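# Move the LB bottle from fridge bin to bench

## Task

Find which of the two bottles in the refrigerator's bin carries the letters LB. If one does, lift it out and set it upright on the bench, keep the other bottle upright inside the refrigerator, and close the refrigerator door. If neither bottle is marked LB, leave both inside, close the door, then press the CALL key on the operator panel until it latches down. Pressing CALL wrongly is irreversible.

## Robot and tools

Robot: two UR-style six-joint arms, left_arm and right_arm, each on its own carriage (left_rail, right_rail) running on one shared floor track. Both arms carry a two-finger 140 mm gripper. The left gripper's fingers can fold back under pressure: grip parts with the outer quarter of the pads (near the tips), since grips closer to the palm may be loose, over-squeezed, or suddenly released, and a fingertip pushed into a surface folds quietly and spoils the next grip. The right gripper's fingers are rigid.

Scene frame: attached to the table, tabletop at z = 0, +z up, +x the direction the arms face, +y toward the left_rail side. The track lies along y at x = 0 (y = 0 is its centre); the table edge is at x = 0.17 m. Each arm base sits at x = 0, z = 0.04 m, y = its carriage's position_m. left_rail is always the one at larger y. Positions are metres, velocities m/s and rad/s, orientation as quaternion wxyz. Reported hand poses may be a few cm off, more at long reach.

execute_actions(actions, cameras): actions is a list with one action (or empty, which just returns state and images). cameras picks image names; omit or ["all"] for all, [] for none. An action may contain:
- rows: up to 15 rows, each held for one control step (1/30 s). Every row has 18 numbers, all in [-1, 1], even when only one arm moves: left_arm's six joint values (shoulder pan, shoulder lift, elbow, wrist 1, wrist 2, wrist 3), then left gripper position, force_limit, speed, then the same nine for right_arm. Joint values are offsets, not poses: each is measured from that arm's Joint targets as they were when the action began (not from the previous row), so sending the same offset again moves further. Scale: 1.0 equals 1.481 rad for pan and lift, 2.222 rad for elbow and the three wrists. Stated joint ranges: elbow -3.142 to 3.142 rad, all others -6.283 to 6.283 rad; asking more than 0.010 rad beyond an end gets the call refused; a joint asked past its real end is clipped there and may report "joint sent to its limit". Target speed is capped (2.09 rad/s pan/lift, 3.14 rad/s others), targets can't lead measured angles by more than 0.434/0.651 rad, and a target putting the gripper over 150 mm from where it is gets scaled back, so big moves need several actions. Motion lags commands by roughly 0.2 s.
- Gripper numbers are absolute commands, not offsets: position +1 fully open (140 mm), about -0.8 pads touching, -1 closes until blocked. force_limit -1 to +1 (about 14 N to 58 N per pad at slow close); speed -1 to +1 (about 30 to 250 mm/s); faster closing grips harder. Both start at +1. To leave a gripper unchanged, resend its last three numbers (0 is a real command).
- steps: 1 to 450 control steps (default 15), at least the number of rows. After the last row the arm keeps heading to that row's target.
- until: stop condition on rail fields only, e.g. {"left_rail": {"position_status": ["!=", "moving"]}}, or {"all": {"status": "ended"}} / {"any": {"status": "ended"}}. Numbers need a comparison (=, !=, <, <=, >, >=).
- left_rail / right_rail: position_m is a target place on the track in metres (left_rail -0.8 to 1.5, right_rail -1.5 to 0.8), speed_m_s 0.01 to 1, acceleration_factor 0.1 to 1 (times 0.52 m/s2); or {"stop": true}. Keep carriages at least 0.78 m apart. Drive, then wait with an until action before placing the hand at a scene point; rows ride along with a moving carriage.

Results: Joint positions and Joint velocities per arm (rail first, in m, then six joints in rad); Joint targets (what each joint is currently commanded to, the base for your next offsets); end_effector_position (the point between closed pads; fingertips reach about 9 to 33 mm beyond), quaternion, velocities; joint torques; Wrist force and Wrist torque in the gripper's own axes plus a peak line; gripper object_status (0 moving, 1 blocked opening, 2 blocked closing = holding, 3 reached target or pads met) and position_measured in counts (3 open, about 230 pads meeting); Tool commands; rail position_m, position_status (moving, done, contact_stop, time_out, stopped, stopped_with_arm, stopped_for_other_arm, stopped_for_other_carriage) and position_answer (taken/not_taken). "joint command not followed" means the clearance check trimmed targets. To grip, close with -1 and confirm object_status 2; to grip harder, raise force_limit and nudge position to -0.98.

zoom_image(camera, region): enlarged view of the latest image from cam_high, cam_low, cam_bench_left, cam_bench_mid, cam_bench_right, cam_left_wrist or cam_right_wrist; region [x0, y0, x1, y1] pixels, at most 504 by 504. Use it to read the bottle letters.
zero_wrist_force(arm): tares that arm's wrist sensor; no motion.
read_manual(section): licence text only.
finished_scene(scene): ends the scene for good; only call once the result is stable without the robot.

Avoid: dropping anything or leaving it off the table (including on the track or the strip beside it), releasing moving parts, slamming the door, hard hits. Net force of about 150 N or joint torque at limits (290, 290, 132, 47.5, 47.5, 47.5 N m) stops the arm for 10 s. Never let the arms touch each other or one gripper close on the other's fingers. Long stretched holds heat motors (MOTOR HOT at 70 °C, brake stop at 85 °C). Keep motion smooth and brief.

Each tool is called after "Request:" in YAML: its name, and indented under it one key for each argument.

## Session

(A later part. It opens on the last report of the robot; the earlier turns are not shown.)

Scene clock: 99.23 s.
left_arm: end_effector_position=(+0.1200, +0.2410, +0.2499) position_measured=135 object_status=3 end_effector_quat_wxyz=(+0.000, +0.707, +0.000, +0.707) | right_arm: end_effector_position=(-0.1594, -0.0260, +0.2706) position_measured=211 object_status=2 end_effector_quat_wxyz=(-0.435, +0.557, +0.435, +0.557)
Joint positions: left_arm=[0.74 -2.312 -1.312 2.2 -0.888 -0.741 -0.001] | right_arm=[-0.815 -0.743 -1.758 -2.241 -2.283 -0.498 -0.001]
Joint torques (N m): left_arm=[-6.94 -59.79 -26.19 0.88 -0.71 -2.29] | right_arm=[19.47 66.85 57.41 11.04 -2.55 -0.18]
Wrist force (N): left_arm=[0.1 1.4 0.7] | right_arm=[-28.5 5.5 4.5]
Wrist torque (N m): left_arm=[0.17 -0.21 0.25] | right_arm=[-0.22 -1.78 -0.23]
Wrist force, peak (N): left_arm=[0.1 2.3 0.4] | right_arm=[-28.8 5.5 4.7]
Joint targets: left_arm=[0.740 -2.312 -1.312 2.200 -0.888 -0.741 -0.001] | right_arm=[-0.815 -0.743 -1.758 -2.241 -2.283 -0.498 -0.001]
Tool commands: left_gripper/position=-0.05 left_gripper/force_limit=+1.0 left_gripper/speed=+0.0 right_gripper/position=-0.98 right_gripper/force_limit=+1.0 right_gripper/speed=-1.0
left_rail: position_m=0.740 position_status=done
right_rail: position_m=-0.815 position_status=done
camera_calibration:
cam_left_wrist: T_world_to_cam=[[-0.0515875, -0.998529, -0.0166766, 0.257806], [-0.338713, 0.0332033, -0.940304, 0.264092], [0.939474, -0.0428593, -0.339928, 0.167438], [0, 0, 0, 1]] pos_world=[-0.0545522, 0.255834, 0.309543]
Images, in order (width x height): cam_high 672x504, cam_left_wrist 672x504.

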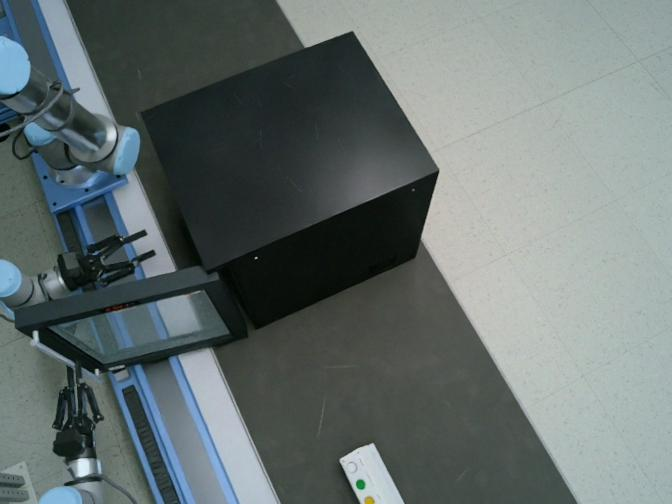

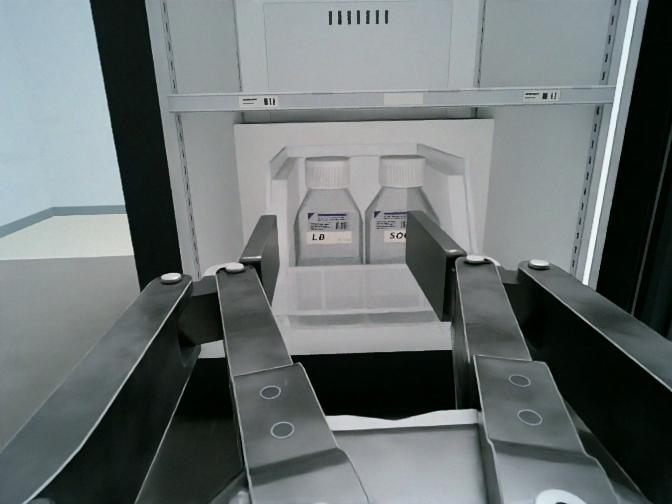

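Request:
execute_actions:
  actions:
    - {"rows":[[0.0213,-0.0247,0.0057,-0.0218,0.0089,0.0291,-0.05,1,0,0,0,0,0,0,0,-0.98,1,-1],[0.0426,-0.0495,0.0115,-0.0435,0.0178,0.0583,-0.05,1,0,0,0,0,0,0,0,-0.98,1,-1],[0.0639,-0.0742,0.0172,-0.0653,0.0267,0.0874,-0.05,1,0,0,0,0,0,0,0,-0.98,1,-1],[0.0852,-0.099,0.0229,-0.087,0.0356,0.1166,-0.05,1,0,0,0,0,0,0,0,-0.98,1,-1],[0.1066,-0.1237,0.0286,-0.1088,0.0445,0.1457,-0.05,1,0,0,0,0,0,0,0,-0.98,1,-1],[0.1279,-0.1485,0.0344,-0.1305,0.0534,0.1748,-0.05,1,0,0,0,0,0,0,0,-0.98,1,-1],[0.1492,-0.1732,0.0401,-0.1523,0.0623,0.204,-0.05,1,0,0,0,0,0,0,0,-0.98,1,-1],[0.1705,-0.198,0.0458,-0.1741,0.0712,0.2331,-0.05,1,0,0,0,0,0,0,0,-0.98,1,-1],[0.1918,-0.2227,0.0516,-0.1958,0.08,0.2623,-0.05,1,0,0,0,0,0,0,0,-0.98,1,-1],[0.2131,-0.2475,0.0573,-0.2176,0.0889,0.2914,-0.05,1,0,0,0,0,0,0,0,-0.98,1,-1]],"steps":28}
  cameras: ["cam_left_wrist","cam_high"]

Scene clock: 109.10 s.
left_arm: end_effector_position=(+0.2853, +0.2415, +0.2781) position_measured=135 object_status=3 end_effector_quat_wxyz=(+0.000, +0.819, +0.000, +0.574) | right_arm: end_effector_position=(-0.1594, -0.0260, +0.2706) position_measured=211 object_status=2 end_effector_quat_wxyz=(-0.435, +0.557, +0.435, +0.557)
Joint positions: left_arm=[0.74 -1.996 -1.679 2.328 -1.371 -0.544 0.647] | right_arm=[-0.815 -0.743 -1.758 -2.241 -2.283 -0.498 -0.001]
Joint torques (N m): left_arm=[9.77 -45.71 -30.74 -4.99 4.53 3.55] | right_arm=[20.25 69.57 57.07 10.74 -2.74 -0.27]
Wrist force (N): left_arm=[0.4 1.2 0.0] | right_arm=[-28.5 5.0 4.4]
Wrist torque (N m): left_arm=[0.16 -0.17 0.24] | right_arm=[-0.34 -1.79 -0.23]
Wrist force, peak (N): left_arm=[5.7 1.4 5.1] | right_arm=[-29.1 5.2 4.7]
Joint targets: left_arm=[0.740 -1.996 -1.679 2.328 -1.371 -0.544 0.647] | right_arm=[-0.815 -0.743 -1.758 -2.241 -2.283 -0.498 -0.001]
left_rail: position_m=0.740 position_status=done
right_rail: position_m=-0.815 position_status=done
camera_calibration:
cam_left_wrist: T_world_to_cam=[[-0.05428, -0.998525, 0.00104931, 0.263233], [-0.639988, 0.0339832, -0.767633, 0.384348], [0.766465, -0.0423386, -0.640889, 0.154703], [0, 0, 0, 1]] pos_world=[0.141692, 0.256334, 0.393909]
Images, in order (width x height): cam_high 672x504, cam_left_wrist 672x504.

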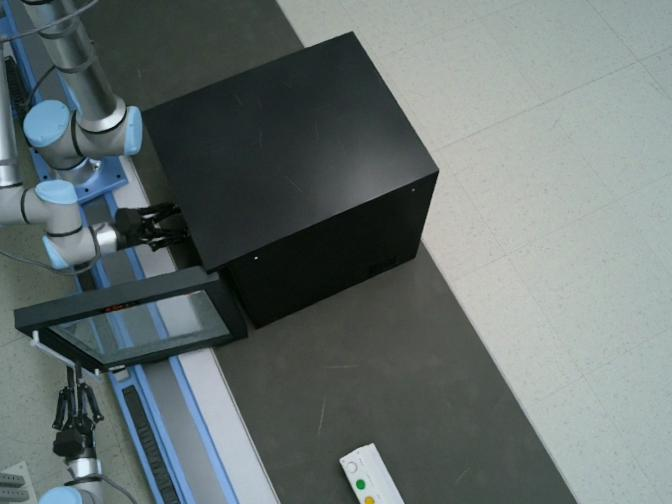

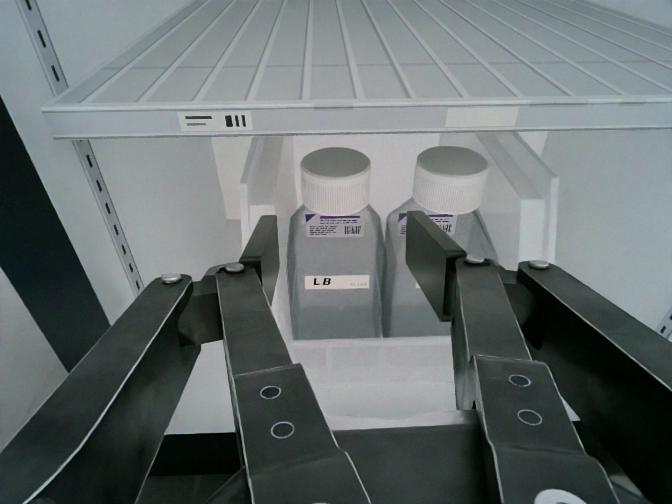

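Request:
zoom_image:
  camera: "cam_left_wrist"
  region: [230, 80, 570, 360]

Scaled by 1.482 from the camera's 672x504 image, which has a finer 960x720 frame.

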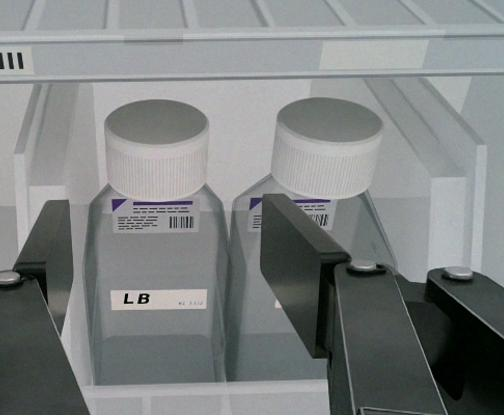

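Request:
execute_actions:
  actions:
    - {"rows":[[0.0145,0.0029,0.004,-0.0188,0.0067,0.0146,-0.05,1,0,0,0,0,0,0,0,-0.98,1,-1],[0.029,0.0058,0.008,-0.0376,0.0134,0.0293,-0.05,1,0,0,0,0,0,0,0,-0.98,1,-1],[0.0435,0.0087,0.012,-0.0564,0.0201,0.0439,-0.05,1,0,0,0,0,0,0,0,-0.98,1,-1],[0.058,0.0115,0.016,-0.0752,0.0268,0.0585,-0.05,1,0,0,0,0,0,0,0,-0.98,1,-1],[0.0726,0.0144,0.02,-0.094,0.0335,0.0732,-0.05,1,0,0,0,0,0,0,0,-0.98,1,-1],[0.0871,0.0173,0.024,-0.1128,0.0402,0.0878,-0.05,1,0,0,0,0,0,0,0,-0.98,1,-1]],"steps":24}
  cameras: ["cam_left_wrist"]

Request:
zoom_image:
  camera: "cam_left_wrist"
  region: [230, 80, 570, 360]

Scene clock: 112.93 s.
left_arm: end_effector_position=(+0.3494, +0.2401, +0.2596) position_measured=135 object_status=3 end_effector_quat_wxyz=(+0.000, +0.819, +0.000, +0.574) | right_arm: end_effector_position=(-0.1594, -0.0260, +0.2706) position_measured=211 object_status=2 end_effector_quat_wxyz=(-0.435, +0.557, +0.435, +0.557)
Joint positions: left_arm=[0.74 -1.867 -1.653 2.381 -1.622 -0.454 0.842] | right_arm=[-0.815 -0.743 -1.758 -2.241 -2.283 -0.498 -0.001]
Joint torques (N m): left_arm=[10.29 -17.56 -28.28 -5.4 5.31 3.91] | right_arm=[19.33 71.54 56.17 11 -2.6 -0.39]
Wrist force (N): left_arm=[0.0 1.0 0.3] | right_arm=[-28.7 5.7 3.9]
Wrist torque (N m): left_arm=[0.17 -0.13 0.15] | right_arm=[-0.20 -1.75 -0.23]
Wrist force, peak (N): left_arm=[0.2 1.3 -3.8] | right_arm=[-29.1 5.5 4.2]
Joint targets: left_arm=[0.740 -1.867 -1.653 2.381 -1.622 -0.454 0.842] | right_arm=[-0.815 -0.743 -1.758 -2.241 -2.283 -0.498 -0.001]
left_rail: position_m=0.740 position_status=done
right_rail: position_m=-0.815 position_status=done
camera_calibration:
cam_left_wrist: T_world_to_cam=[[-0.0541568, -0.998532, 0.00121374, 0.265149], [-0.640167, 0.0337874, -0.767493, 0.411255], [0.766325, -0.0423419, -0.641057, 0.0937453], [0, 0, 0, 1]] pos_world=[0.205792, 0.254833, 0.375409]
Images, in order (width x height): cam_left_wrist 672x504.

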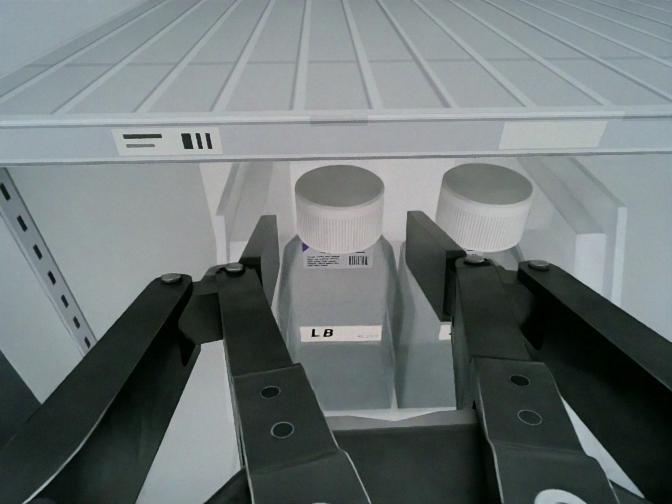

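Scaled by 1.482 from the camera's 672x504 image, which has a finer 960x720 frame.

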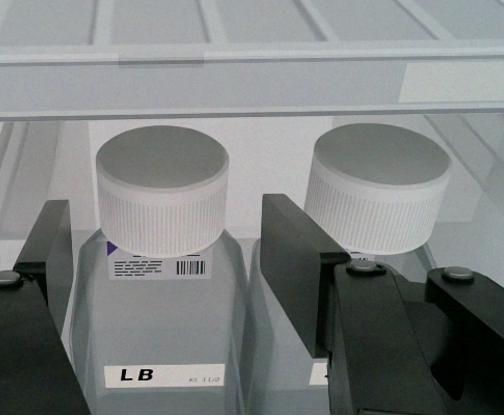

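Request:
execute_actions:
  actions:
    - {"rows":[[0.0116,0.0058,0.0033,-0.0214,0.0043,0.0156,-0.05,1,0,0,0,0,0,0,0,-0.98,1,-1],[0.0231,0.0116,0.0066,-0.0428,0.0085,0.0312,-0.05,1,0,0,0,0,0,0,0,-0.98,1,-1],[0.0347,0.0174,0.0099,-0.0642,0.0128,0.0468,-0.05,1,0,0,0,0,0,0,0,-0.98,1,-1],[0.0462,0.0232,0.0132,-0.0856,0.017,0.0624,-0.05,1,0,0,0,0,0,0,0,-0.98,1,-1],[0.0578,0.029,0.0165,-0.107,0.0213,0.078,-0.05,1,0,0,0,0,0,0,0,-0.98,1,-1],[0.0693,0.0348,0.0198,-0.1284,0.0255,0.0937,-0.05,1,0,0,0,0,0,0,0,-0.98,1,-1]],"steps":24}
  cameras: ["cam_left_wrist"]

Request:
zoom_image:
  camera: "cam_left_wrist"
  region: [230, 80, 570, 360]

Scene clock: 115.33 s.
left_arm: end_effector_position=(+0.3994, +0.2401, +0.2414) position_measured=135 object_status=3 end_effector_quat_wxyz=(+0.000, +0.819, +0.000, +0.574) | right_arm: end_effector_position=(-0.1594, -0.0260, +0.2706) position_measured=211 object_status=2 end_effector_quat_wxyz=(-0.435, +0.557, +0.435, +0.557)
Joint positions: left_arm=[0.74 -1.764 -1.602 2.425 -1.907 -0.398 1.05] | right_arm=[-0.815 -0.743 -1.758 -2.241 -2.283 -0.498 -0.001]
Joint torques (N m): left_arm=[9.72 -18.36 -26.28 -5.75 5.38 3.62] | right_arm=[19.47 71.46 56.61 10.61 -2.51 -0.12]
Wrist force (N): left_arm=[0.8 1.5 -0.2] | right_arm=[-28.3 5.4 4.2]
Wrist torque (N m): left_arm=[0.32 -0.29 0.16] | right_arm=[-0.25 -1.81 -0.23]
Wrist force, peak (N): left_arm=[0.9 1.1 -3.5] | right_arm=[-29.0 5.4 4.3]
Joint targets: left_arm=[0.740 -1.764 -1.602 2.425 -1.907 -0.398 1.050] | right_arm=[-0.815 -0.743 -1.758 -2.241 -2.283 -0.498 -0.001]
left_rail: position_m=0.740 position_status=done
right_rail: position_m=-0.815 position_status=done
camera_calibration:
cam_left_wrist: T_world_to_cam=[[-0.0542194, -0.998528, 0.00114306, 0.267919], [-0.640269, 0.0338877, -0.767403, 0.429264], [0.766234, -0.04234, -0.641165, 0.0438232], [0, 0, 0, 1]] pos_world=[0.255792, 0.254834, 0.35721]
Images, in order (width x height): cam_left_wrist 672x504.

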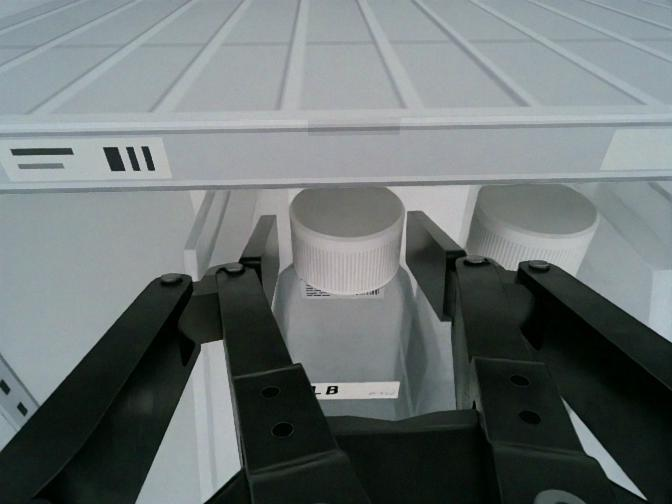

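Scaled by 1.482 from the camera's 672x504 image, which has a finer 960x720 frame.

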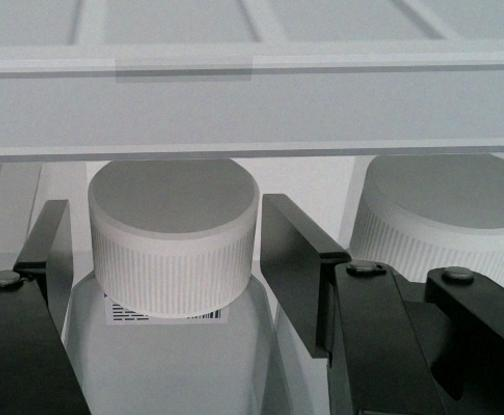

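Request:
execute_actions:
  actions:
    - {"rows":[[0,0,0,0,0,0,-1,1,-0.9,0,0,0,0,0,0,-0.98,1,-1]],"steps":50}
  cameras: ["cam_left_wrist"]

Request:
zoom_image:
  camera: "cam_left_wrist"
  region: [230, 80, 570, 360]

Scene clock: 118.00 s.
left_arm: end_effector_position=(+0.3994, +0.2401, +0.2413) position_measured=159 object_status=2 end_effector_quat_wxyz=(+0.000, +0.819, +0.000, +0.574) | right_arm: end_effector_position=(-0.1594, -0.0260, +0.2706) position_measured=211 object_status=2 end_effector_quat_wxyz=(-0.435, +0.557, +0.435, +0.557)
Joint positions: left_arm=[0.74 -1.764 -1.602 2.425 -1.907 -0.398 1.05] | right_arm=[-0.815 -0.743 -1.758 -2.241 -2.283 -0.498 -0.001]
Joint torques (N m): left_arm=[5.19 -25.47 -39.15 -0.4 -0.1 3.42] | right_arm=[17.32 72.17 56.16 11.08 -2.73 -0.07]
Wrist force (N): left_arm=[4.1 -1.0 -3.0] | right_arm=[-29.4 5.5 4.2]
Wrist torque (N m): left_arm=[0.35 -0.09 0.27] | right_arm=[-0.38 -1.84 -0.23]
Wrist force, peak (N): left_arm=[4.0 5.2 -2.9] | right_arm=[-29.8 6.3 4.8]
Joint targets: left_arm=[0.740 -1.764 -1.602 2.425 -1.907 -0.398 1.050] | right_arm=[-0.815 -0.743 -1.758 -2.241 -2.283 -0.498 -0.001]
left_rail: position_m=0.740 position_status=done
right_rail: position_m=-0.815 position_status=done
camera_calibration:
cam_left_wrist: T_world_to_cam=[[-0.0542813, -0.998525, 0.00106478, 0.267962], [-0.640264, 0.0339874, -0.767402, 0.429237], [0.766234, -0.0423374, -0.641165, 0.0438226], [0, 0, 0, 1]] pos_world=[0.255792, 0.254834, 0.35721]
Images, in order (width x height): cam_left_wrist 672x504.

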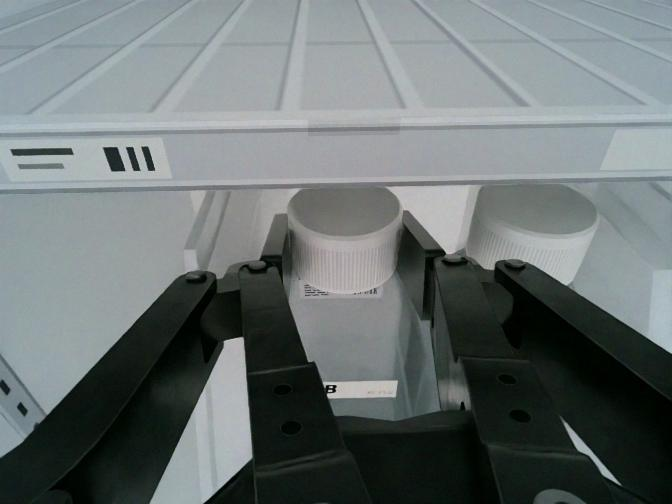

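Scaled by 1.482 from the camera's 672x504 image, which has a finer 960x720 frame.

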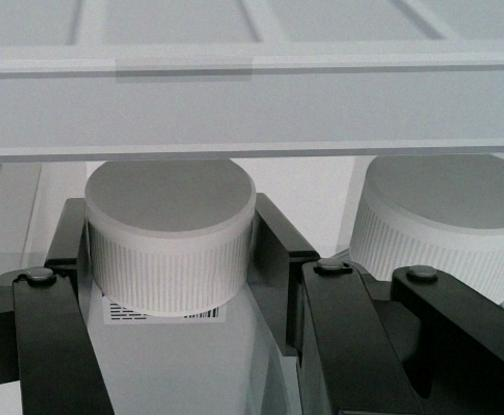

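Request:
execute_actions:
  actions:
    - {"rows":[[0,-0.0029,-0.0009,0.0029,0,0,-1,1,-0.9,0,0,0,0,0,0,-0.98,1,-1],[0,-0.0058,-0.0019,0.0057,0,0,-1,1,-0.9,0,0,0,0,0,0,-0.98,1,-1],[0,-0.0087,-0.0028,0.0086,0,0,-1,1,-0.9,0,0,0,0,0,0,-0.98,1,-1],[0,-0.0115,-0.0037,0.0114,0,0,-1,1,-0.9,0,0,0,0,0,0,-0.98,1,-1],[0,-0.0144,-0.0046,0.0143,0,0,-1,1,-0.9,0,0,0,0,0,0,-0.98,1,-1]],"steps":22}
  cameras: ["cam_left_wrist"]

Request:
zoom_image:
  camera: "cam_left_wrist"
  region: [230, 80, 570, 360]

Scene clock: 120.63 s.
left_arm: end_effector_position=(+0.3994, +0.2401, +0.2533) position_measured=159 object_status=2 end_effector_quat_wxyz=(+0.000, +0.819, +0.000, +0.574) | right_arm: end_effector_position=(-0.1594, -0.0260, +0.2706) position_measured=211 object_status=2 end_effector_quat_wxyz=(-0.435, +0.557, +0.435, +0.557)
Joint positions: left_arm=[0.74 -1.764 -1.623 2.415 -1.875 -0.398 1.05] | right_arm=[-0.815 -0.743 -1.758 -2.241 -2.283 -0.498 -0.001]
Joint torques (N m): left_arm=[-4.44 -46.85 -52.11 -0.51 6.69 3.06] | right_arm=[19.1 74.22 56.62 10.34 -2.43 -0.11]
Wrist force (N): left_arm=[-2.9 1.2 0.9] | right_arm=[-29.0 5.6 4.4]
Wrist torque (N m): left_arm=[0.26 -0.35 0.17] | right_arm=[-0.28 -1.71 -0.23]
Wrist force, peak (N): left_arm=[5.0 -1.0 -3.5] | right_arm=[-30.0 6.0 4.4]
Joint targets: left_arm=[0.740 -1.764 -1.623 2.415 -1.875 -0.398 1.050] | right_arm=[-0.815 -0.743 -1.758 -2.241 -2.283 -0.498 -0.001]
left_rail: position_m=0.740 position_status=done
right_rail: position_m=-0.815 position_status=done
camera_calibration:
cam_left_wrist: T_world_to_cam=[[-0.0541869, -0.99853, 0.00086249, 0.268001], [-0.640264, 0.0340822, -0.767398, 0.438344], [0.766241, -0.0421352, -0.64117, 0.0514019], [0, 0, 0, 1]] pos_world=[0.255792, 0.254833, 0.36911]
Images, in order (width x height): cam_left_wrist 672x504.

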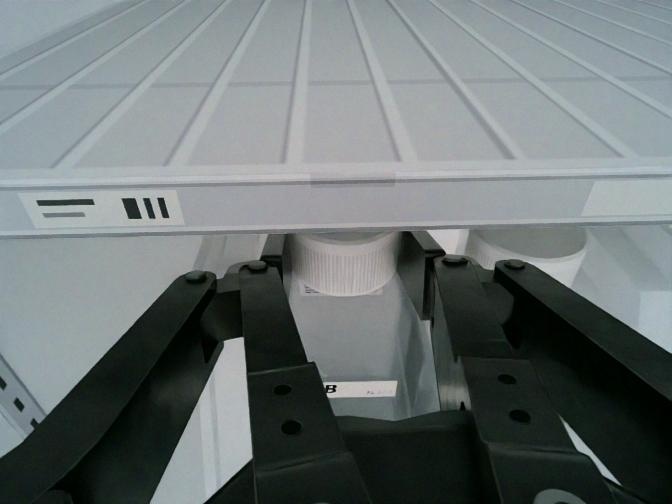

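Scaled by 1.482 from the camera's 672x504 image, which has a finer 960x720 frame.

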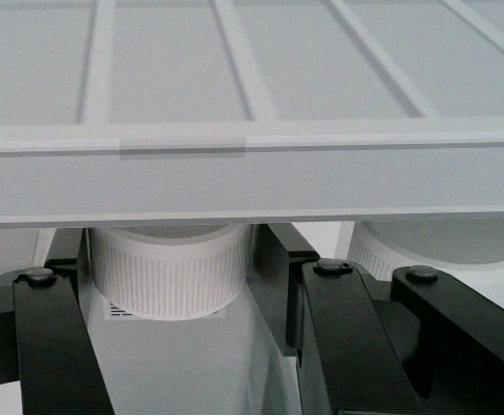

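Request:
execute_actions:
  actions:
    - {"rows":[[-0.0046,0.0037,-0.0013,0.0167,0.0036,-0.0176,-1,1,-0.9,0,0,0,0,0,0,-0.98,1,-1],[-0.0092,0.0074,-0.0026,0.0334,0.0071,-0.0352,-1,1,-0.9,0,0,0,0,0,0,-0.98,1,-1],[-0.0138,0.0111,-0.0039,0.0502,0.0107,-0.0528,-1,1,-0.9,0,0,0,0,0,0,-0.98,1,-1],[-0.0184,0.0148,-0.0053,0.0669,0.0143,-0.0704,-1,1,-0.9,0,0,0,0,0,0,-0.98,1,-1],[-0.023,0.0184,-0.0066,0.0836,0.0178,-0.0879,-1,1,-0.9,0,0,0,0,0,0,-0.98,1,-1],[-0.0276,0.0221,-0.0079,0.1003,0.0214,-0.1055,-1,1,-0.9,0,0,0,0,0,0,-0.98,1,-1],[-0.0322,0.0258,-0.0092,0.1171,0.025,-0.1231,-1,1,-0.9,0,0,0,0,0,0,-0.98,1,-1],[-0.0362,0.0322,-0.0119,0.1374,0.0267,-0.1443,-1,1,-0.9,0,0,0,0,0,0,-0.98,1,-1],[-0.0402,0.0387,-0.0146,0.1576,0.0284,-0.1655,-1,1,-0.9,0,0,0,0,0,0,-0.98,1,-1],[-0.0442,0.0451,-0.0174,0.1779,0.0302,-0.1867,-1,1,-0.9,0,0,0,0,0,0,-0.98,1,-1],[-0.0482,0.0515,-0.0201,0.1982,0.0319,-0.2079,-1,1,-0.9,0,0,0,0,0,0,-0.98,1,-1],[-0.0522,0.0579,-0.0228,0.2185,0.0337,-0.2291,-1,1,-0.9,0,0,0,0,0,0,-0.98,1,-1],[-0.0562,0.0643,-0.0255,0.2388,0.0354,-0.2503,-1,1,-0.9,0,0,0,0,0,0,-0.98,1,-1],[-0.0602,0.0708,-0.0283,0.2591,0.0372,-0.2715,-1,1,-0.9,0,0,0,0,0,0,-0.98,1,-1]],"steps":30}
  cameras: ["cam_left_wrist"]

Scene clock: 125.00 s.
left_arm: end_effector_position=(+0.3733, +0.2401, +0.2549) position_measured=159 object_status=2 end_effector_quat_wxyz=(+0.000, +0.755, +0.000, +0.656) | right_arm: end_effector_position=(-0.1594, -0.0260, +0.2706) position_measured=211 object_status=2 end_effector_quat_wxyz=(-0.435, +0.557, +0.435, +0.557)
Joint positions: left_arm=[0.74 -1.854 -1.518 2.352 -1.3 -0.315 0.447] | right_arm=[-0.815 -0.743 -1.758 -2.241 -2.283 -0.498 -0.001]
Joint torques (N m): left_arm=[-12.16 -24.9 -48.61 2.5 4.55 -3.71] | right_arm=[18.28 76.21 56.84 10.22 -2.55 -0.21]
Wrist force (N): left_arm=[-2.8 1.0 0.8] | right_arm=[-28.6 5.7 4.1]
Wrist torque (N m): left_arm=[0.10 -0.48 0.35] | right_arm=[-0.26 -1.78 -0.24]
Wrist force, peak (N): left_arm=[-4.4 2.6 -0.3] | right_arm=[-29.1 6.1 4.3]
Joint targets: left_arm=[0.740 -1.854 -1.518 2.352 -1.299 -0.315 0.447] | right_arm=[-0.815 -0.743 -1.758 -2.241 -2.283 -0.498 -0.001]
left_rail: position_m=0.740 position_status=done
right_rail: position_m=-0.815 position_status=done
camera_calibration:
cam_left_wrist: T_world_to_cam=[[-0.0532243, -0.998527, -0.0105229, 0.269128], [-0.466541, 0.0341822, -0.883839, 0.3877], [0.882897, -0.0421324, -0.467673, -0.0153157], [0, 0, 0, 1]] pos_world=[0.208724, 0.254833, 0.338334]
Images, in order (width x height): cam_left_wrist 672x504.

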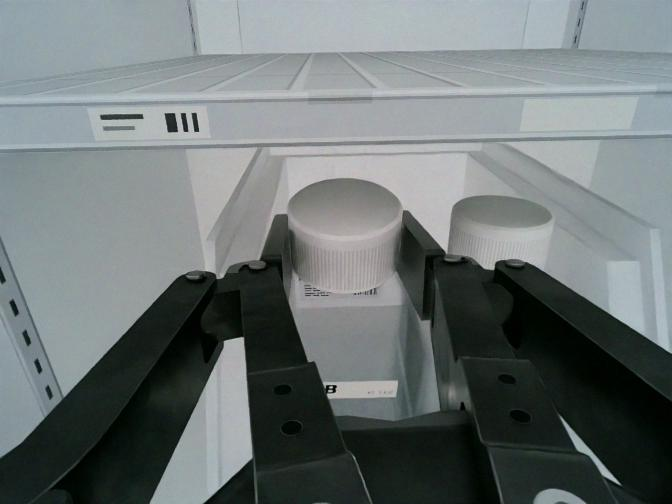

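Request:
execute_actions:
  actions:
    - {"rows":[[-0.0036,0.0102,-0.0036,0.0214,-0.0004,-0.0236,-1,1,-0.9,0,0,0,0,0,0,-0.98,1,-1],[-0.0072,0.0205,-0.0072,0.0428,-0.0009,-0.0473,-1,1,-0.9,0,0,0,0,0,0,-0.98,1,-1],[-0.0108,0.0307,-0.0108,0.0642,-0.0013,-0.0709,-1,1,-0.9,0,0,0,0,0,0,-0.98,1,-1],[-0.0144,0.041,-0.0144,0.0856,-0.0017,-0.0945,-1,1,-0.9,0,0,0,0,0,0,-0.98,1,-1],[-0.0181,0.0512,-0.018,0.1071,-0.0022,-0.1182,-1,1,-0.9,0,0,0,0,0,0,-0.98,1,-1],[-0.0217,0.0614,-0.0215,0.1285,-0.0026,-0.1418,-1,1,-0.9,0,0,0,0,0,0,-0.98,1,-1],[-0.0253,0.0717,-0.0251,0.1499,-0.003,-0.1654,-1,1,-0.9,0,0,0,0,0,0,-0.98,1,-1],[-0.028,0.0834,-0.0282,0.1666,-0.0054,-0.1856,-1,1,-0.9,0,0,0,0,0,0,-0.98,1,-1],[-0.0306,0.0951,-0.0314,0.1834,-0.0078,-0.2059,-1,1,-0.9,0,0,0,0,0,0,-0.98,1,-1],[-0.0333,0.1068,-0.0345,0.2002,-0.0101,-0.2261,-1,1,-0.9,0,0,0,0,0,0,-0.98,1,-1],[-0.036,0.1186,-0.0376,0.217,-0.0125,-0.2463,-1,1,-0.9,0,0,0,0,0,0,-0.98,1,-1],[-0.0386,0.1303,-0.0407,0.2337,-0.0149,-0.2665,-1,1,-0.9,0,0,0,0,0,0,-0.98,1,-1],[-0.0413,0.142,-0.0438,0.2505,-0.0172,-0.2867,-1,1,-0.9,0,0,0,0,0,0,-0.98,1,-1],[-0.044,0.1537,-0.0469,0.2673,-0.0196,-0.307,-1,1,-0.9,0,0,0,0,0,0,-0.98,1,-1]],"steps":30}
  cameras: ["cam_left_wrist"]

Scene clock: 127.20 s.
left_arm: end_effector_position=(+0.3431, +0.2400, +0.2559) position_measured=159 object_status=2 end_effector_quat_wxyz=(+0.000, +0.676, +0.000, +0.737) | right_arm: end_effector_position=(-0.1594, -0.0260, +0.2706) position_measured=211 object_status=2 end_effector_quat_wxyz=(-0.435, +0.557, +0.435, +0.557)
Joint positions: left_arm=[0.74 -1.919 -1.291 2.248 -0.706 -0.358 -0.235] | right_arm=[-0.815 -0.743 -1.758 -2.241 -2.283 -0.498 -0.001]
Joint torques (N m): left_arm=[-11.01 -38.72 -38.8 6.39 -3.71 -3.76] | right_arm=[18.68 77.35 56.39 10.52 -2.35 0.28]
Wrist force (N): left_arm=[-4.0 1.0 0.5] | right_arm=[-28.5 5.7 4.4]
Wrist torque (N m): left_arm=[0.04 -0.38 0.44] | right_arm=[-0.28 -1.81 -0.24]
Wrist force, peak (N): left_arm=[-4.9 1.8 -0.7] | right_arm=[-29.2 5.5 4.3]
Joint targets: left_arm=[0.740 -1.919 -1.291 2.248 -0.706 -0.359 -0.235] | right_arm=[-0.815 -0.743 -1.758 -2.241 -2.283 -0.498 -0.001]
left_rail: position_m=0.740 position_status=done
right_rail: position_m=-0.815 position_status=done
camera_calibration:
cam_left_wrist: T_world_to_cam=[[-0.0498045, -0.998511, -0.0222615, 0.269305], [-0.255645, 0.0342915, -0.966162, 0.323234], [0.965487, -0.0424282, -0.256972, -0.0703717], [0, 0, 0, 1]] pos_world=[0.163989, 0.254834, 0.300208]
Images, in order (width x height): cam_left_wrist 672x504.

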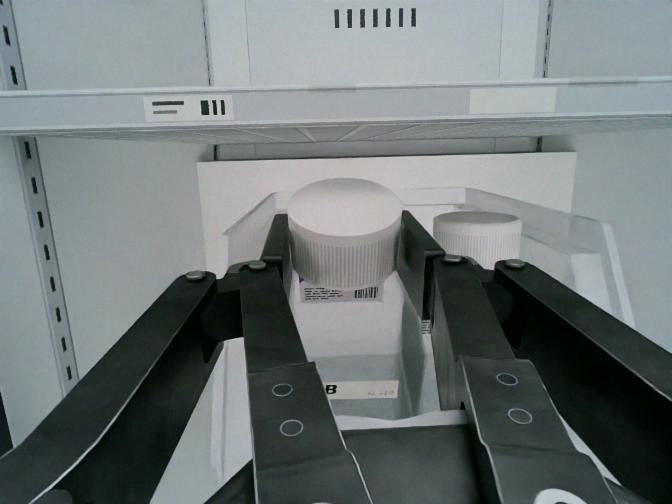

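Request:
execute_actions:
  actions:
    - {"rows":[[-0.0027,0.0113,-0.0023,0.0111,-0.0042,-0.0149,-1,1,-0.9,0,0,0,0,0,0,-0.98,1,-1],[-0.0054,0.0225,-0.0045,0.0223,-0.0085,-0.0298,-1,1,-0.9,0,0,0,0,0,0,-0.98,1,-1],[-0.0081,0.0338,-0.0068,0.0334,-0.0127,-0.0446,-1,1,-0.9,0,0,0,0,0,0,-0.98,1,-1],[-0.0109,0.045,-0.0091,0.0445,-0.0169,-0.0595,-1,1,-0.9,0,0,0,0,0,0,-0.98,1,-1],[-0.0136,0.0563,-0.0114,0.0556,-0.0212,-0.0744,-1,1,-0.9,0,0,0,0,0,0,-0.98,1,-1],[-0.0163,0.0675,-0.0136,0.0668,-0.0254,-0.0893,-1,1,-0.9,0,0,0,0,0,0,-0.98,1,-1],[-0.019,0.0788,-0.0159,0.0779,-0.0297,-0.1042,-1,1,-0.9,0,0,0,0,0,0,-0.98,1,-1],[-0.0208,0.0892,-0.0177,0.0854,-0.0345,-0.1151,-1,1,-0.9,0,0,0,0,0,0,-0.98,1,-1],[-0.0226,0.0996,-0.0196,0.0929,-0.0394,-0.1261,-1,1,-0.9,0,0,0,0,0,0,-0.98,1,-1],[-0.0244,0.1099,-0.0214,0.1004,-0.0442,-0.137,-1,1,-0.9,0,0,0,0,0,0,-0.98,1,-1],[-0.0263,0.1203,-0.0233,0.1078,-0.0491,-0.148,-1,1,-0.9,0,0,0,0,0,0,-0.98,1,-1],[-0.0281,0.1307,-0.0251,0.1153,-0.0539,-0.1589,-1,1,-0.9,0,0,0,0,0,0,-0.98,1,-1],[-0.0299,0.1411,-0.0269,0.1228,-0.0587,-0.1699,-1,1,-0.9,0,0,0,0,0,0,-0.98,1,-1],[-0.0317,0.1514,-0.0288,0.1303,-0.0636,-0.1808,-1,1,-0.9,0,0,0,0,0,0,-0.98,1,-1]],"steps":30}
  cameras: ["cam_left_wrist","cam_high"]

Scene clock: 129.37 s.
left_arm: end_effector_position=(+0.3041, +0.2400, +0.2571) position_measured=159 object_status=2 end_effector_quat_wxyz=(+0.000, +0.588, +0.000, +0.809) | right_arm: end_effector_position=(-0.1594, -0.0260, +0.2706) position_measured=211 object_status=2 end_effector_quat_wxyz=(-0.435, +0.557, +0.435, +0.557)
Joint positions: left_arm=[0.74 -1.966 -1.066 2.184 -0.416 -0.5 -0.637] | right_arm=[-0.815 -0.743 -1.758 -2.241 -2.283 -0.498 -0.001]
Joint torques (N m): left_arm=[-10.58 -49.83 -29.91 8.24 -5.22 -3.84] | right_arm=[18.29 77.43 56.29 10.11 -2.57 -0.09]
Wrist force (N): left_arm=[-3.9 0.9 0.8] | right_arm=[-28.9 5.6 4.1]
Wrist torque (N m): left_arm=[-0.01 -0.31 0.49] | right_arm=[-0.27 -1.72 -0.23]
Wrist force, peak (N): left_arm=[-4.9 1.3 -0.7] | right_arm=[-29.0 6.2 4.2]
Joint targets: left_arm=[0.740 -1.966 -1.066 2.184 -0.416 -0.500 -0.637] | right_arm=[-0.815 -0.743 -1.758 -2.241 -2.283 -0.498 -0.001]
left_rail: position_m=0.740 position_status=done
right_rail: position_m=-0.815 position_status=done
camera_calibration:
cam_left_wrist: T_world_to_cam=[[-0.0434179, -0.998512, -0.0329967, 0.268224], [-0.0316441, 0.0343857, -0.998908, 0.254651], [0.998556, -0.0423263, -0.03309, -0.100032], [0, 0, 0, 1]] pos_world=[0.119591, 0.254834, 0.259914]
Images, in order (width x height): cam_high 672x504, cam_left_wrist 672x504.

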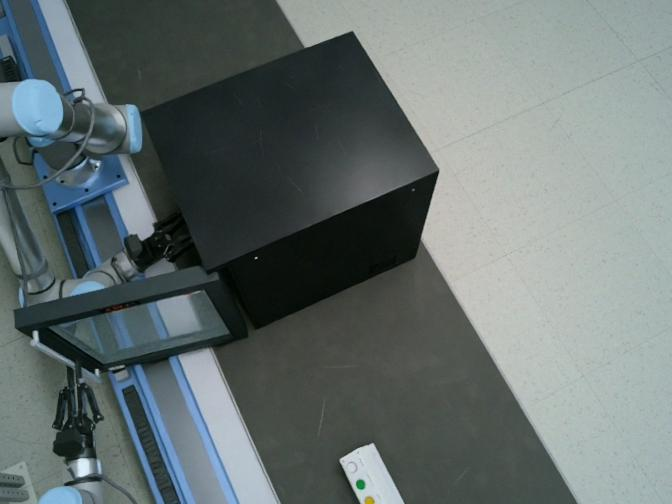

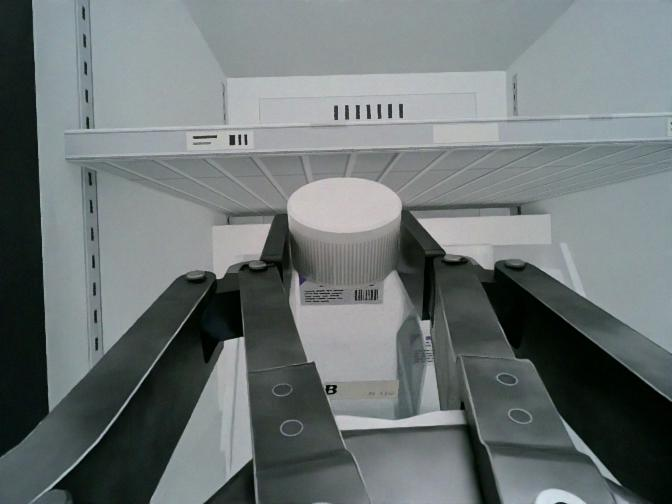

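Request:
execute_actions:
  actions:
    - {"rows":[[-0.0046,0.0086,-0.0021,0.008,-0.0089,-0.0088,-1,1,-0.9,0,0,0,0,0,0,-0.98,1,-1],[-0.0093,0.0173,-0.0041,0.0159,-0.0179,-0.0175,-1,1,-0.9,0,0,0,0,0,0,-0.98,1,-1],[-0.0139,0.0259,-0.0062,0.0239,-0.0268,-0.0263,-1,1,-0.9,0,0,0,0,0,0,-0.98,1,-1],[-0.0185,0.0345,-0.0082,0.0319,-0.0358,-0.0351,-1,1,-0.9,0,0,0,0,0,0,-0.98,1,-1],[-0.0232,0.0432,-0.0103,0.0398,-0.0447,-0.0438,-1,1,-0.9,0,0,0,0,0,0,-0.98,1,-1],[-0.0278,0.0518,-0.0124,0.0478,-0.0537,-0.0526,-1,1,-0.9,0,0,0,0,0,0,-0.98,1,-1]],"steps":22}
  cameras: ["cam_left_wrist"]

Scene clock: 130.93 s.
left_arm: end_effector_position=(+0.2651, +0.2400, +0.2782) position_measured=159 object_status=2 end_effector_quat_wxyz=(+0.000, +0.530, +0.000, +0.848) | right_arm: end_effector_position=(-0.1594, -0.0260, +0.2706) position_measured=211 object_status=2 end_effector_quat_wxyz=(-0.435, +0.557, +0.435, +0.557)
Joint positions: left_arm=[0.74 -2.007 -0.99 2.156 -0.31 -0.619 -0.754] | right_arm=[-0.815 -0.743 -1.758 -2.241 -2.283 -0.498 -0.001]
Joint torques (N m): left_arm=[-12.77 -54.25 -27.53 8.77 -5.59 -3.79] | right_arm=[17.45 77.99 56.02 10.29 -2.38 -0.2]
Wrist force (N): left_arm=[-3.9 1.4 0.8] | right_arm=[-28.5 6.0 4.3]
Wrist torque (N m): left_arm=[0.05 -0.37 0.50] | right_arm=[-0.19 -1.83 -0.23]
Wrist force, peak (N): left_arm=[-5.1 1.6 1.8] | right_arm=[-29.3 5.7 4.1]
Joint targets: left_arm=[0.740 -2.007 -0.990 2.156 -0.310 -0.619 -0.754] | right_arm=[-0.815 -0.743 -1.758 -2.241 -2.283 -0.498 -0.001]
left_rail: position_m=0.740 position_status=done
right_rail: position_m=-0.815 position_status=done
camera_calibration:
cam_left_wrist: T_world_to_cam=[[-0.0383608, -0.998529, -0.0383068, 0.26729], [0.107645, 0.0339826, -0.993608, 0.236251], [0.993449, -0.0422391, 0.106183, -0.0978996], [0, 0, 0, 1]] pos_world=[0.0820806, 0.254733, 0.255375]
Images, in order (width x height): cam_left_wrist 672x504.

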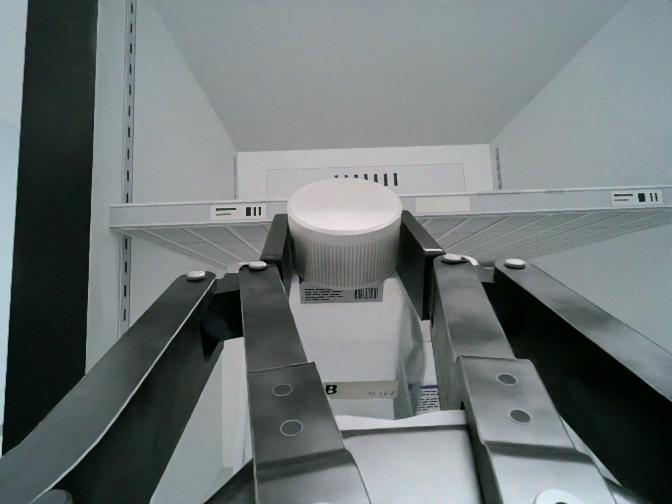

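Request:
execute_actions:
  actions:
    - {"rows":[[-0.007,-0.0049,-0.0003,0.0015,-0.0044,0.0038,-1,1,-0.9,0,0,0,0,0,0,-0.98,1,-1],[-0.014,-0.0098,-0.0007,0.0031,-0.0088,0.0075,-1,1,-0.9,0,0,0,0,0,0,-0.98,1,-1],[-0.021,-0.0146,-0.001,0.0046,-0.0132,0.0113,-1,1,-0.9,0,0,0,0,0,0,-0.98,1,-1],[-0.028,-0.0195,-0.0014,0.0061,-0.0176,0.015,-1,1,-0.9,0,0,0,0,0,0,-0.98,1,-1],[-0.035,-0.0244,-0.0017,0.0077,-0.0221,0.0188,-1,1,-0.9,0,0,0,0,0,0,-0.98,1,-1],[-0.042,-0.0293,-0.002,0.0092,-0.0265,0.0225,-1,1,-0.9,0,0,0,0,0,0,-0.98,1,-1],[-0.0489,-0.0341,-0.0024,0.0107,-0.0309,0.0263,-1,1,-0.9,0,0,0,0,0,0,-0.98,1,-1],[-0.0559,-0.039,-0.0027,0.0123,-0.0353,0.03,-1,1,-0.9,0,0,0,0,0,0,-0.98,1,-1]],"steps":24}
  cameras: ["cam_left_wrist"]

Request:
execute_actions:
  actions:
    - {"rows":[[-0.0098,-0.0025,-0.0013,-0.0019,-0.0047,0.0066,-1,1,-0.9,0,0,0,0,0,0,-0.98,1,-1],[-0.0196,-0.005,-0.0026,-0.0038,-0.0094,0.0133,-1,1,-0.9,0,0,0,0,0,0,-0.98,1,-1],[-0.0294,-0.0075,-0.0038,-0.0057,-0.0141,0.0199,-1,1,-0.9,0,0,0,0,0,0,-0.98,1,-1],[-0.0391,-0.01,-0.0051,-0.0077,-0.0188,0.0265,-1,1,-0.9,0,0,0,0,0,0,-0.98,1,-1],[-0.0489,-0.0125,-0.0064,-0.0096,-0.0236,0.0331,-1,1,-0.9,0,0,0,0,0,0,-0.98,1,-1],[-0.0587,-0.015,-0.0077,-0.0115,-0.0283,0.0398,-1,1,-0.9,0,0,0,0,0,0,-0.98,1,-1],[-0.0685,-0.0175,-0.009,-0.0134,-0.033,0.0464,-1,1,-0.9,0,0,0,0,0,0,-0.98,1,-1],[-0.0783,-0.02,-0.0102,-0.0153,-0.0377,0.053,-1,1,-0.9,0,0,0,0,0,0,-0.98,1,-1],[-0.0881,-0.0225,-0.0115,-0.0172,-0.0424,0.0597,-1,1,-0.9,0,0,0,0,0,0,-0.98,1,-1],[-0.0978,-0.025,-0.0128,-0.0191,-0.0471,0.0663,-1,1,-0.9,0,0,0,0,0,0,-0.98,1,-1]],"steps":26}
  cameras: ["cam_left_wrist","cam_high"]

Scene clock: 132.87 s.
left_arm: end_effector_position=(+0.2156, +0.2401, +0.3196) position_measured=161 object_status=2 end_effector_quat_wxyz=(+0.000, +0.515, +0.000, +0.857) | right_arm: end_effector_position=(-0.1594, -0.0260, +0.2706) position_measured=211 object_status=2 end_effector_quat_wxyz=(-0.435, +0.557, +0.435, +0.557)
Joint positions: left_arm=[0.74 -2.09 -1.047 2.15 -0.282 -0.698 -0.687] | right_arm=[-0.815 -0.743 -1.758 -2.241 -2.283 -0.498 -0.001]
Joint torques (N m): left_arm=[-10.76 -77.72 -29.11 8.85 -5.24 3.97] | right_arm=[17.25 78.03 55.16 10.46 -2.13 -0.28]
Wrist force (N): left_arm=[-3.9 1.1 -0.6] | right_arm=[-28.5 5.2 4.4]
Wrist torque (N m): left_arm=[-0.07 -0.33 0.33] | right_arm=[-0.41 -1.79 -0.23]
Wrist force, peak (N): left_arm=[-6.9 1.2 1.9] | right_arm=[-29.2 5.7 4.1]
Joint targets: left_arm=[0.740 -2.090 -1.047 2.150 -0.282 -0.698 -0.687] | right_arm=[-0.815 -0.743 -1.758 -2.241 -2.283 -0.498 -0.001]
left_rail: position_m=0.740 position_status=done
right_rail: position_m=-0.815 position_status=done
camera_calibration:
cam_left_wrist: T_world_to_cam=[[-0.0370421, -0.998515, -0.0399423, 0.267289], [0.14238, 0.0342885, -0.989218, 0.273667], [0.989119, -0.0423297, 0.140899, -0.0631869], [0, 0, 0, 1]] pos_world=[0.0334356, 0.254834, 0.290296]
Images, in order (width x height): cam_left_wrist 672x504.

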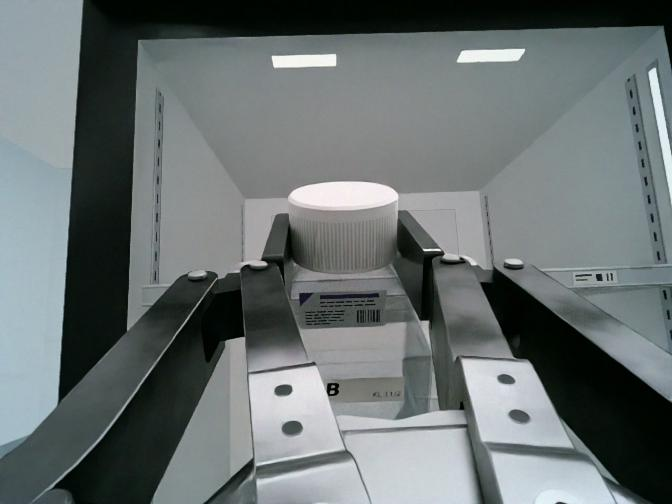

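Scene clock: 133.93 s.
left_arm: end_effector_position=(+0.1306, +0.2400, +0.3396) position_measured=161 object_status=2 end_effector_quat_wxyz=(+0.000, +0.515, +0.000, +0.857) | right_arm: end_effector_position=(-0.1594, -0.0260, +0.2706) position_measured=211 object_status=2 end_effector_quat_wxyz=(-0.435, +0.557, +0.435, +0.557)
Joint positions: left_arm=[0.74 -2.235 -1.084 2.122 -0.325 -0.802 -0.54] | right_arm=[-0.815 -0.743 -1.758 -2.241 -2.283 -0.498 -0.001]
Joint torques (N m): left_arm=[-13.38 -77.39 -31.82 3.19 -4.66 3.99] | right_arm=[18.82 79.29 55.76 10.27 -2.24 -0.12]
Wrist force (N): left_arm=[-3.6 1.2 -0.4] | right_arm=[-28.8 5.4 4.3]
Wrist torque (N m): left_arm=[-0.01 -0.45 0.37] | right_arm=[-0.36 -1.76 -0.23]
Wrist force, peak (N): left_arm=[-6.4 0.7 1.7] | right_arm=[-29.0 6.1 3.8]
Joint targets: left_arm=[0.740 -2.235 -1.084 2.122 -0.325 -0.802 -0.540] | right_arm=[-0.815 -0.743 -1.758 -2.241 -2.283 -0.498 -0.001]
left_rail: position_m=0.740 position_status=done
right_rail: position_m=-0.815 position_status=done
camera_calibration:
cam_left_wrist: T_world_to_cam=[[-0.0370336, -0.998515, -0.0399449, 0.264941], [0.142575, 0.0342839, -0.98919, 0.305556], [0.989091, -0.0423284, 0.141094, 0.0180076], [0, 0, 0, 1]] pos_world=[-0.0515641, 0.254834, 0.310295]
Images, in order (width x height): cam_high 672x504, cam_left_wrist 672x504.

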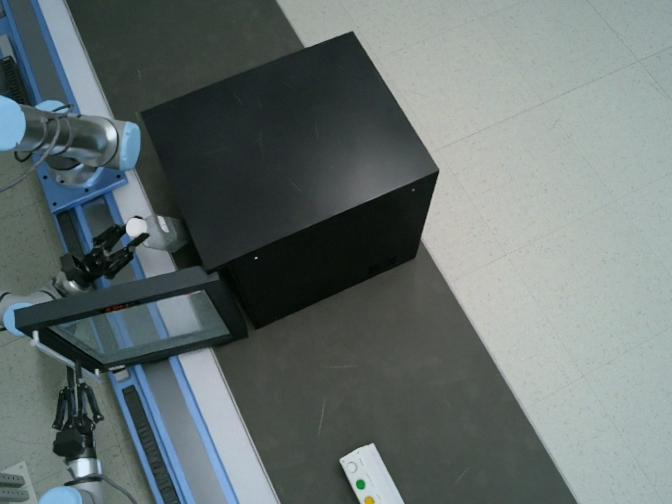

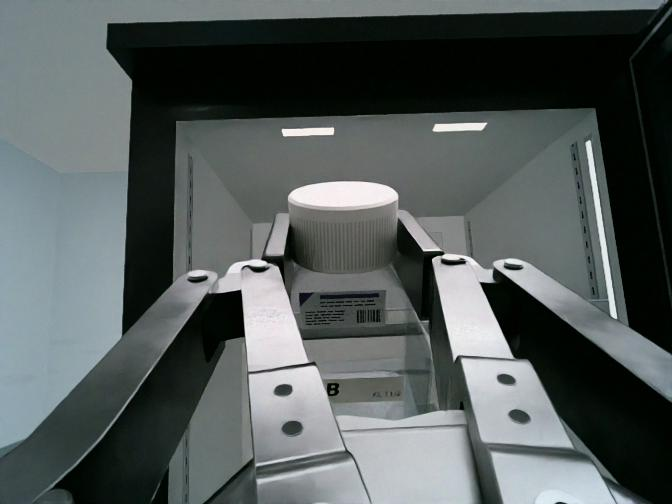

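Request:
execute_actions:
  actions:
    - {"rows":[[-0.0021,-0.0159,-0.0001,-0.0119,0,0.0169,-1,1,-0.9,0,0,0,0,0,0,-0.98,1,-1],[-0.0043,-0.0319,-0.0002,-0.0239,-0.0001,0.0337,-1,1,-0.9,0,0,0,0,0,0,-0.98,1,-1],[-0.0064,-0.0478,-0.0002,-0.0358,-0.0001,0.0506,-1,1,-0.9,0,0,0,0,0,0,-0.98,1,-1],[-0.0085,-0.0638,-0.0003,-0.0477,-0.0001,0.0674,-1,1,-0.9,0,0,0,0,0,0,-0.98,1,-1],[-0.0107,-0.0797,-0.0004,-0.0596,-0.0002,0.0843,-1,1,-0.9,0,0,0,0,0,0,-0.98,1,-1],[-0.0128,-0.0957,-0.0005,-0.0716,-0.0002,0.1011,-1,1,-0.9,0,0,0,0,0,0,-0.98,1,-1],[-0.0149,-0.1116,-0.0005,-0.0835,-0.0002,0.118,-1,1,-0.9,0,0,0,0,0,0,-0.98,1,-1],[-0.0171,-0.1275,-0.0006,-0.0954,-0.0003,0.1348,-1,1,-0.9,0,0,0,0,0,0,-0.98,1,-1],[-0.0192,-0.1435,-0.0007,-0.1074,-0.0003,0.1517,-1,1,-0.9,0,0,0,0,0,0,-0.98,1,-1],[-0.0213,-0.1594,-0.0008,-0.1193,-0.0003,0.1685,-1,1,-0.9,0,0,0,0,0,0,-0.98,1,-1],[-0.0234,-0.1754,-0.0008,-0.1312,-0.0004,0.1854,-1,1,-0.9,0,0,0,0,0,0,-0.98,1,-1],[-0.0256,-0.1913,-0.0009,-0.1431,-0.0004,0.2023,-1,1,-0.9,0,0,0,0,0,0,-0.98,1,-1]],"steps":14}
  cameras: []

Request:
execute_actions:
  actions:
    - {"rows":[[-0.0021,-0.0159,-0.0001,-0.0119,0,0.0169,-1,1,-0.9,0,0,0,0,0,0,-0.98,1,-1],[-0.0043,-0.0319,-0.0002,-0.0239,-0.0001,0.0337,-1,1,-0.9,0,0,0,0,0,0,-0.98,1,-1],[-0.0064,-0.0478,-0.0002,-0.0358,-0.0001,0.0506,-1,1,-0.9,0,0,0,0,0,0,-0.98,1,-1],[-0.0085,-0.0638,-0.0003,-0.0477,-0.0001,0.0674,-1,1,-0.9,0,0,0,0,0,0,-0.98,1,-1],[-0.0107,-0.0797,-0.0004,-0.0596,-0.0002,0.0843,-1,1,-0.9,0,0,0,0,0,0,-0.98,1,-1],[-0.0128,-0.0957,-0.0005,-0.0716,-0.0002,0.1011,-1,1,-0.9,0,0,0,0,0,0,-0.98,1,-1],[-0.0149,-0.1116,-0.0005,-0.0835,-0.0002,0.118,-1,1,-0.9,0,0,0,0,0,0,-0.98,1,-1],[-0.0171,-0.1275,-0.0006,-0.0954,-0.0003,0.1348,-1,1,-0.9,0,0,0,0,0,0,-0.98,1,-1],[-0.0192,-0.1435,-0.0007,-0.1074,-0.0003,0.1517,-1,1,-0.9,0,0,0,0,0,0,-0.98,1,-1],[-0.0213,-0.1594,-0.0008,-0.1193,-0.0003,0.1685,-1,1,-0.9,0,0,0,0,0,0,-0.98,1,-1],[-0.0234,-0.1754,-0.0008,-0.1312,-0.0004,0.1854,-1,1,-0.9,0,0,0,0,0,0,-0.98,1,-1],[-0.0256,-0.1913,-0.0009,-0.1431,-0.0004,0.2023,-1,1,-0.9,0,0,0,0,0,0,-0.98,1,-1]],"steps":30}
  cameras: ["cam_left_wrist","cam_high","cam_bench_left"]

Scene clock: 136.63 s.
left_arm: end_effector_position=(+0.1301, +0.2578, +0.3380) position_measured=161 object_status=2 end_effector_quat_wxyz=(-0.031, +0.678, +0.038, +0.734) | right_arm: end_effector_position=(-0.1594, -0.0260, +0.2706) position_measured=211 object_status=2 end_effector_quat_wxyz=(-0.435, +0.557, +0.435, +0.557)
Joint positions: left_arm=[0.74 -2.273 -1.368 2.12 -0.643 -0.803 -0.09] | right_arm=[-0.815 -0.743 -1.758 -2.241 -2.283 -0.498 -0.001]
Joint torques (N m): left_arm=[-12.5 -67.1 -42.17 1.22 -3.37 3.61] | right_arm=[19.03 80.45 54.83 10.44 -2.12 -0.27]
Wrist force (N): left_arm=[-3.3 1.1 0.6] | right_arm=[-28.7 5.9 4.0]
Wrist torque (N m): left_arm=[0.07 -0.44 0.27] | right_arm=[-0.25 -1.77 -0.24]
Wrist force, peak (N): left_arm=[-5.8 1.5 -0.5] | right_arm=[-28.9 6.5 4.1]
Joint targets: left_arm=[0.740 -2.273 -1.368 2.120 -0.643 -0.803 -0.090] | right_arm=[-0.815 -0.743 -1.758 -2.241 -2.283 -0.498 -0.001]
left_rail: position_m=0.740 position_status=done
right_rail: position_m=-0.815 position_status=done
No camera images: "cameras" was empty.

Scene clock: 137.83 s.
left_arm: end_effector_position=(+0.0995, +0.2401, +0.3525) position_measured=161 object_status=2 end_effector_quat_wxyz=(-0.001, +0.819, +0.000, +0.574) | right_arm: end_effector_position=(-0.1594, -0.0260, +0.2706) position_measured=211 object_status=2 end_effector_quat_wxyz=(-0.435, +0.557, +0.435, +0.557)
Joint positions: left_arm=[0.74 -2.31 -1.651 2.118 -0.961 -0.804 0.359] | right_arm=[-0.815 -0.743 -1.758 -2.241 -2.283 -0.498 -0.001]
Joint torques (N m): left_arm=[-11.97 -49.95 -54.1 -2.35 -1.2 3.71] | right_arm=[19.26 81.02 55.52 10.33 -2.46 -0.12]
Wrist force (N): left_arm=[-2.6 1.4 1.1] | right_arm=[-28.9 5.6 4.3]
Wrist torque (N m): left_arm=[0.26 -0.32 0.19] | right_arm=[-0.32 -1.72 -0.23]
Wrist force, peak (N): left_arm=[-5.6 0.9 1.1] | right_arm=[-29.1 5.8 3.9]
Joint targets: left_arm=[0.740 -2.310 -1.651 2.118 -0.961 -0.804 0.359] | right_arm=[-0.815 -0.743 -1.758 -2.241 -2.283 -0.498 -0.001]
left_rail: position_m=0.740 position_status=done
right_rail: position_m=-0.815 position_status=done
camera_calibration:
cam_left_wrist: T_world_to_cam=[[-0.0541546, -0.998532, 0.000547248, 0.251809], [-0.639768, 0.0342765, -0.767804, 0.322475], [0.766658, -0.0419302, -0.640685, 0.344553], [0, 0, 0, 1]] pos_world=[-0.0442085, 0.254833, 0.46821]
Images, in order (width x height): cam_high 672x504, cam_bench_left 672x504, cam_left_wrist 672x504.

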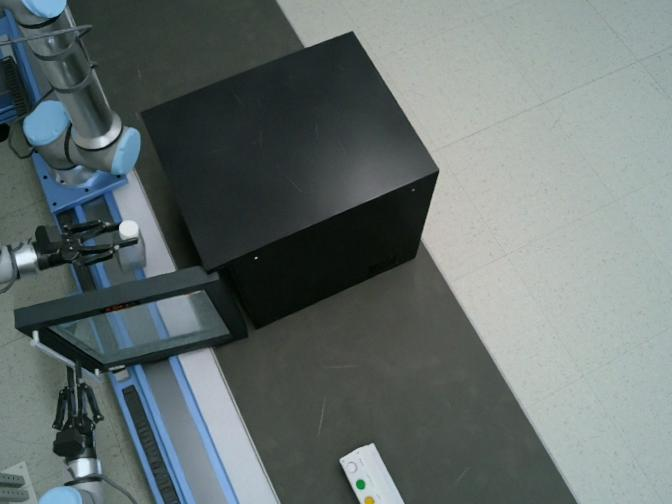

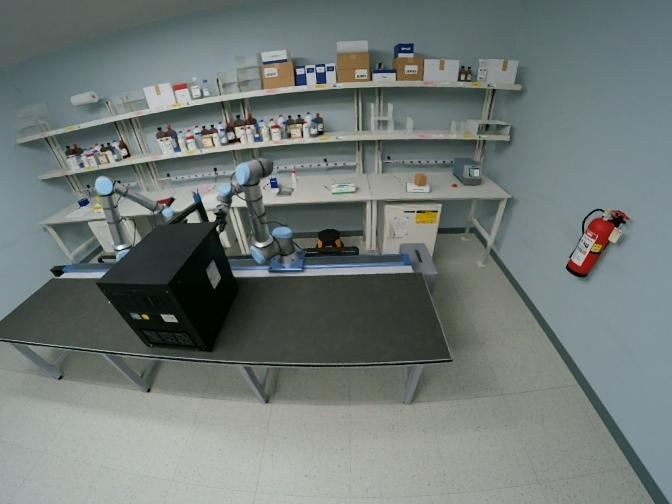

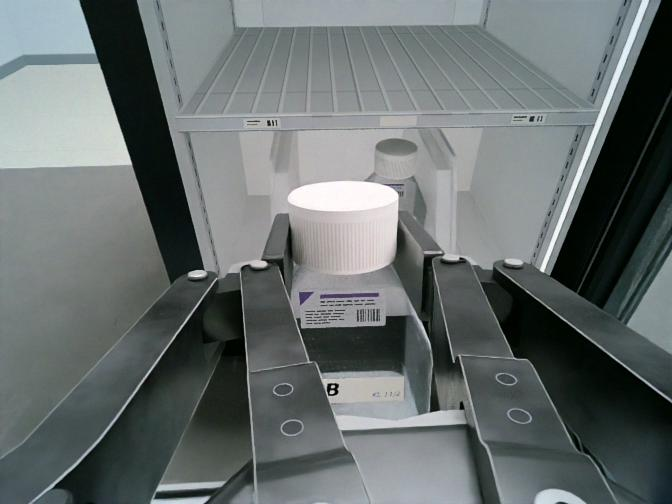

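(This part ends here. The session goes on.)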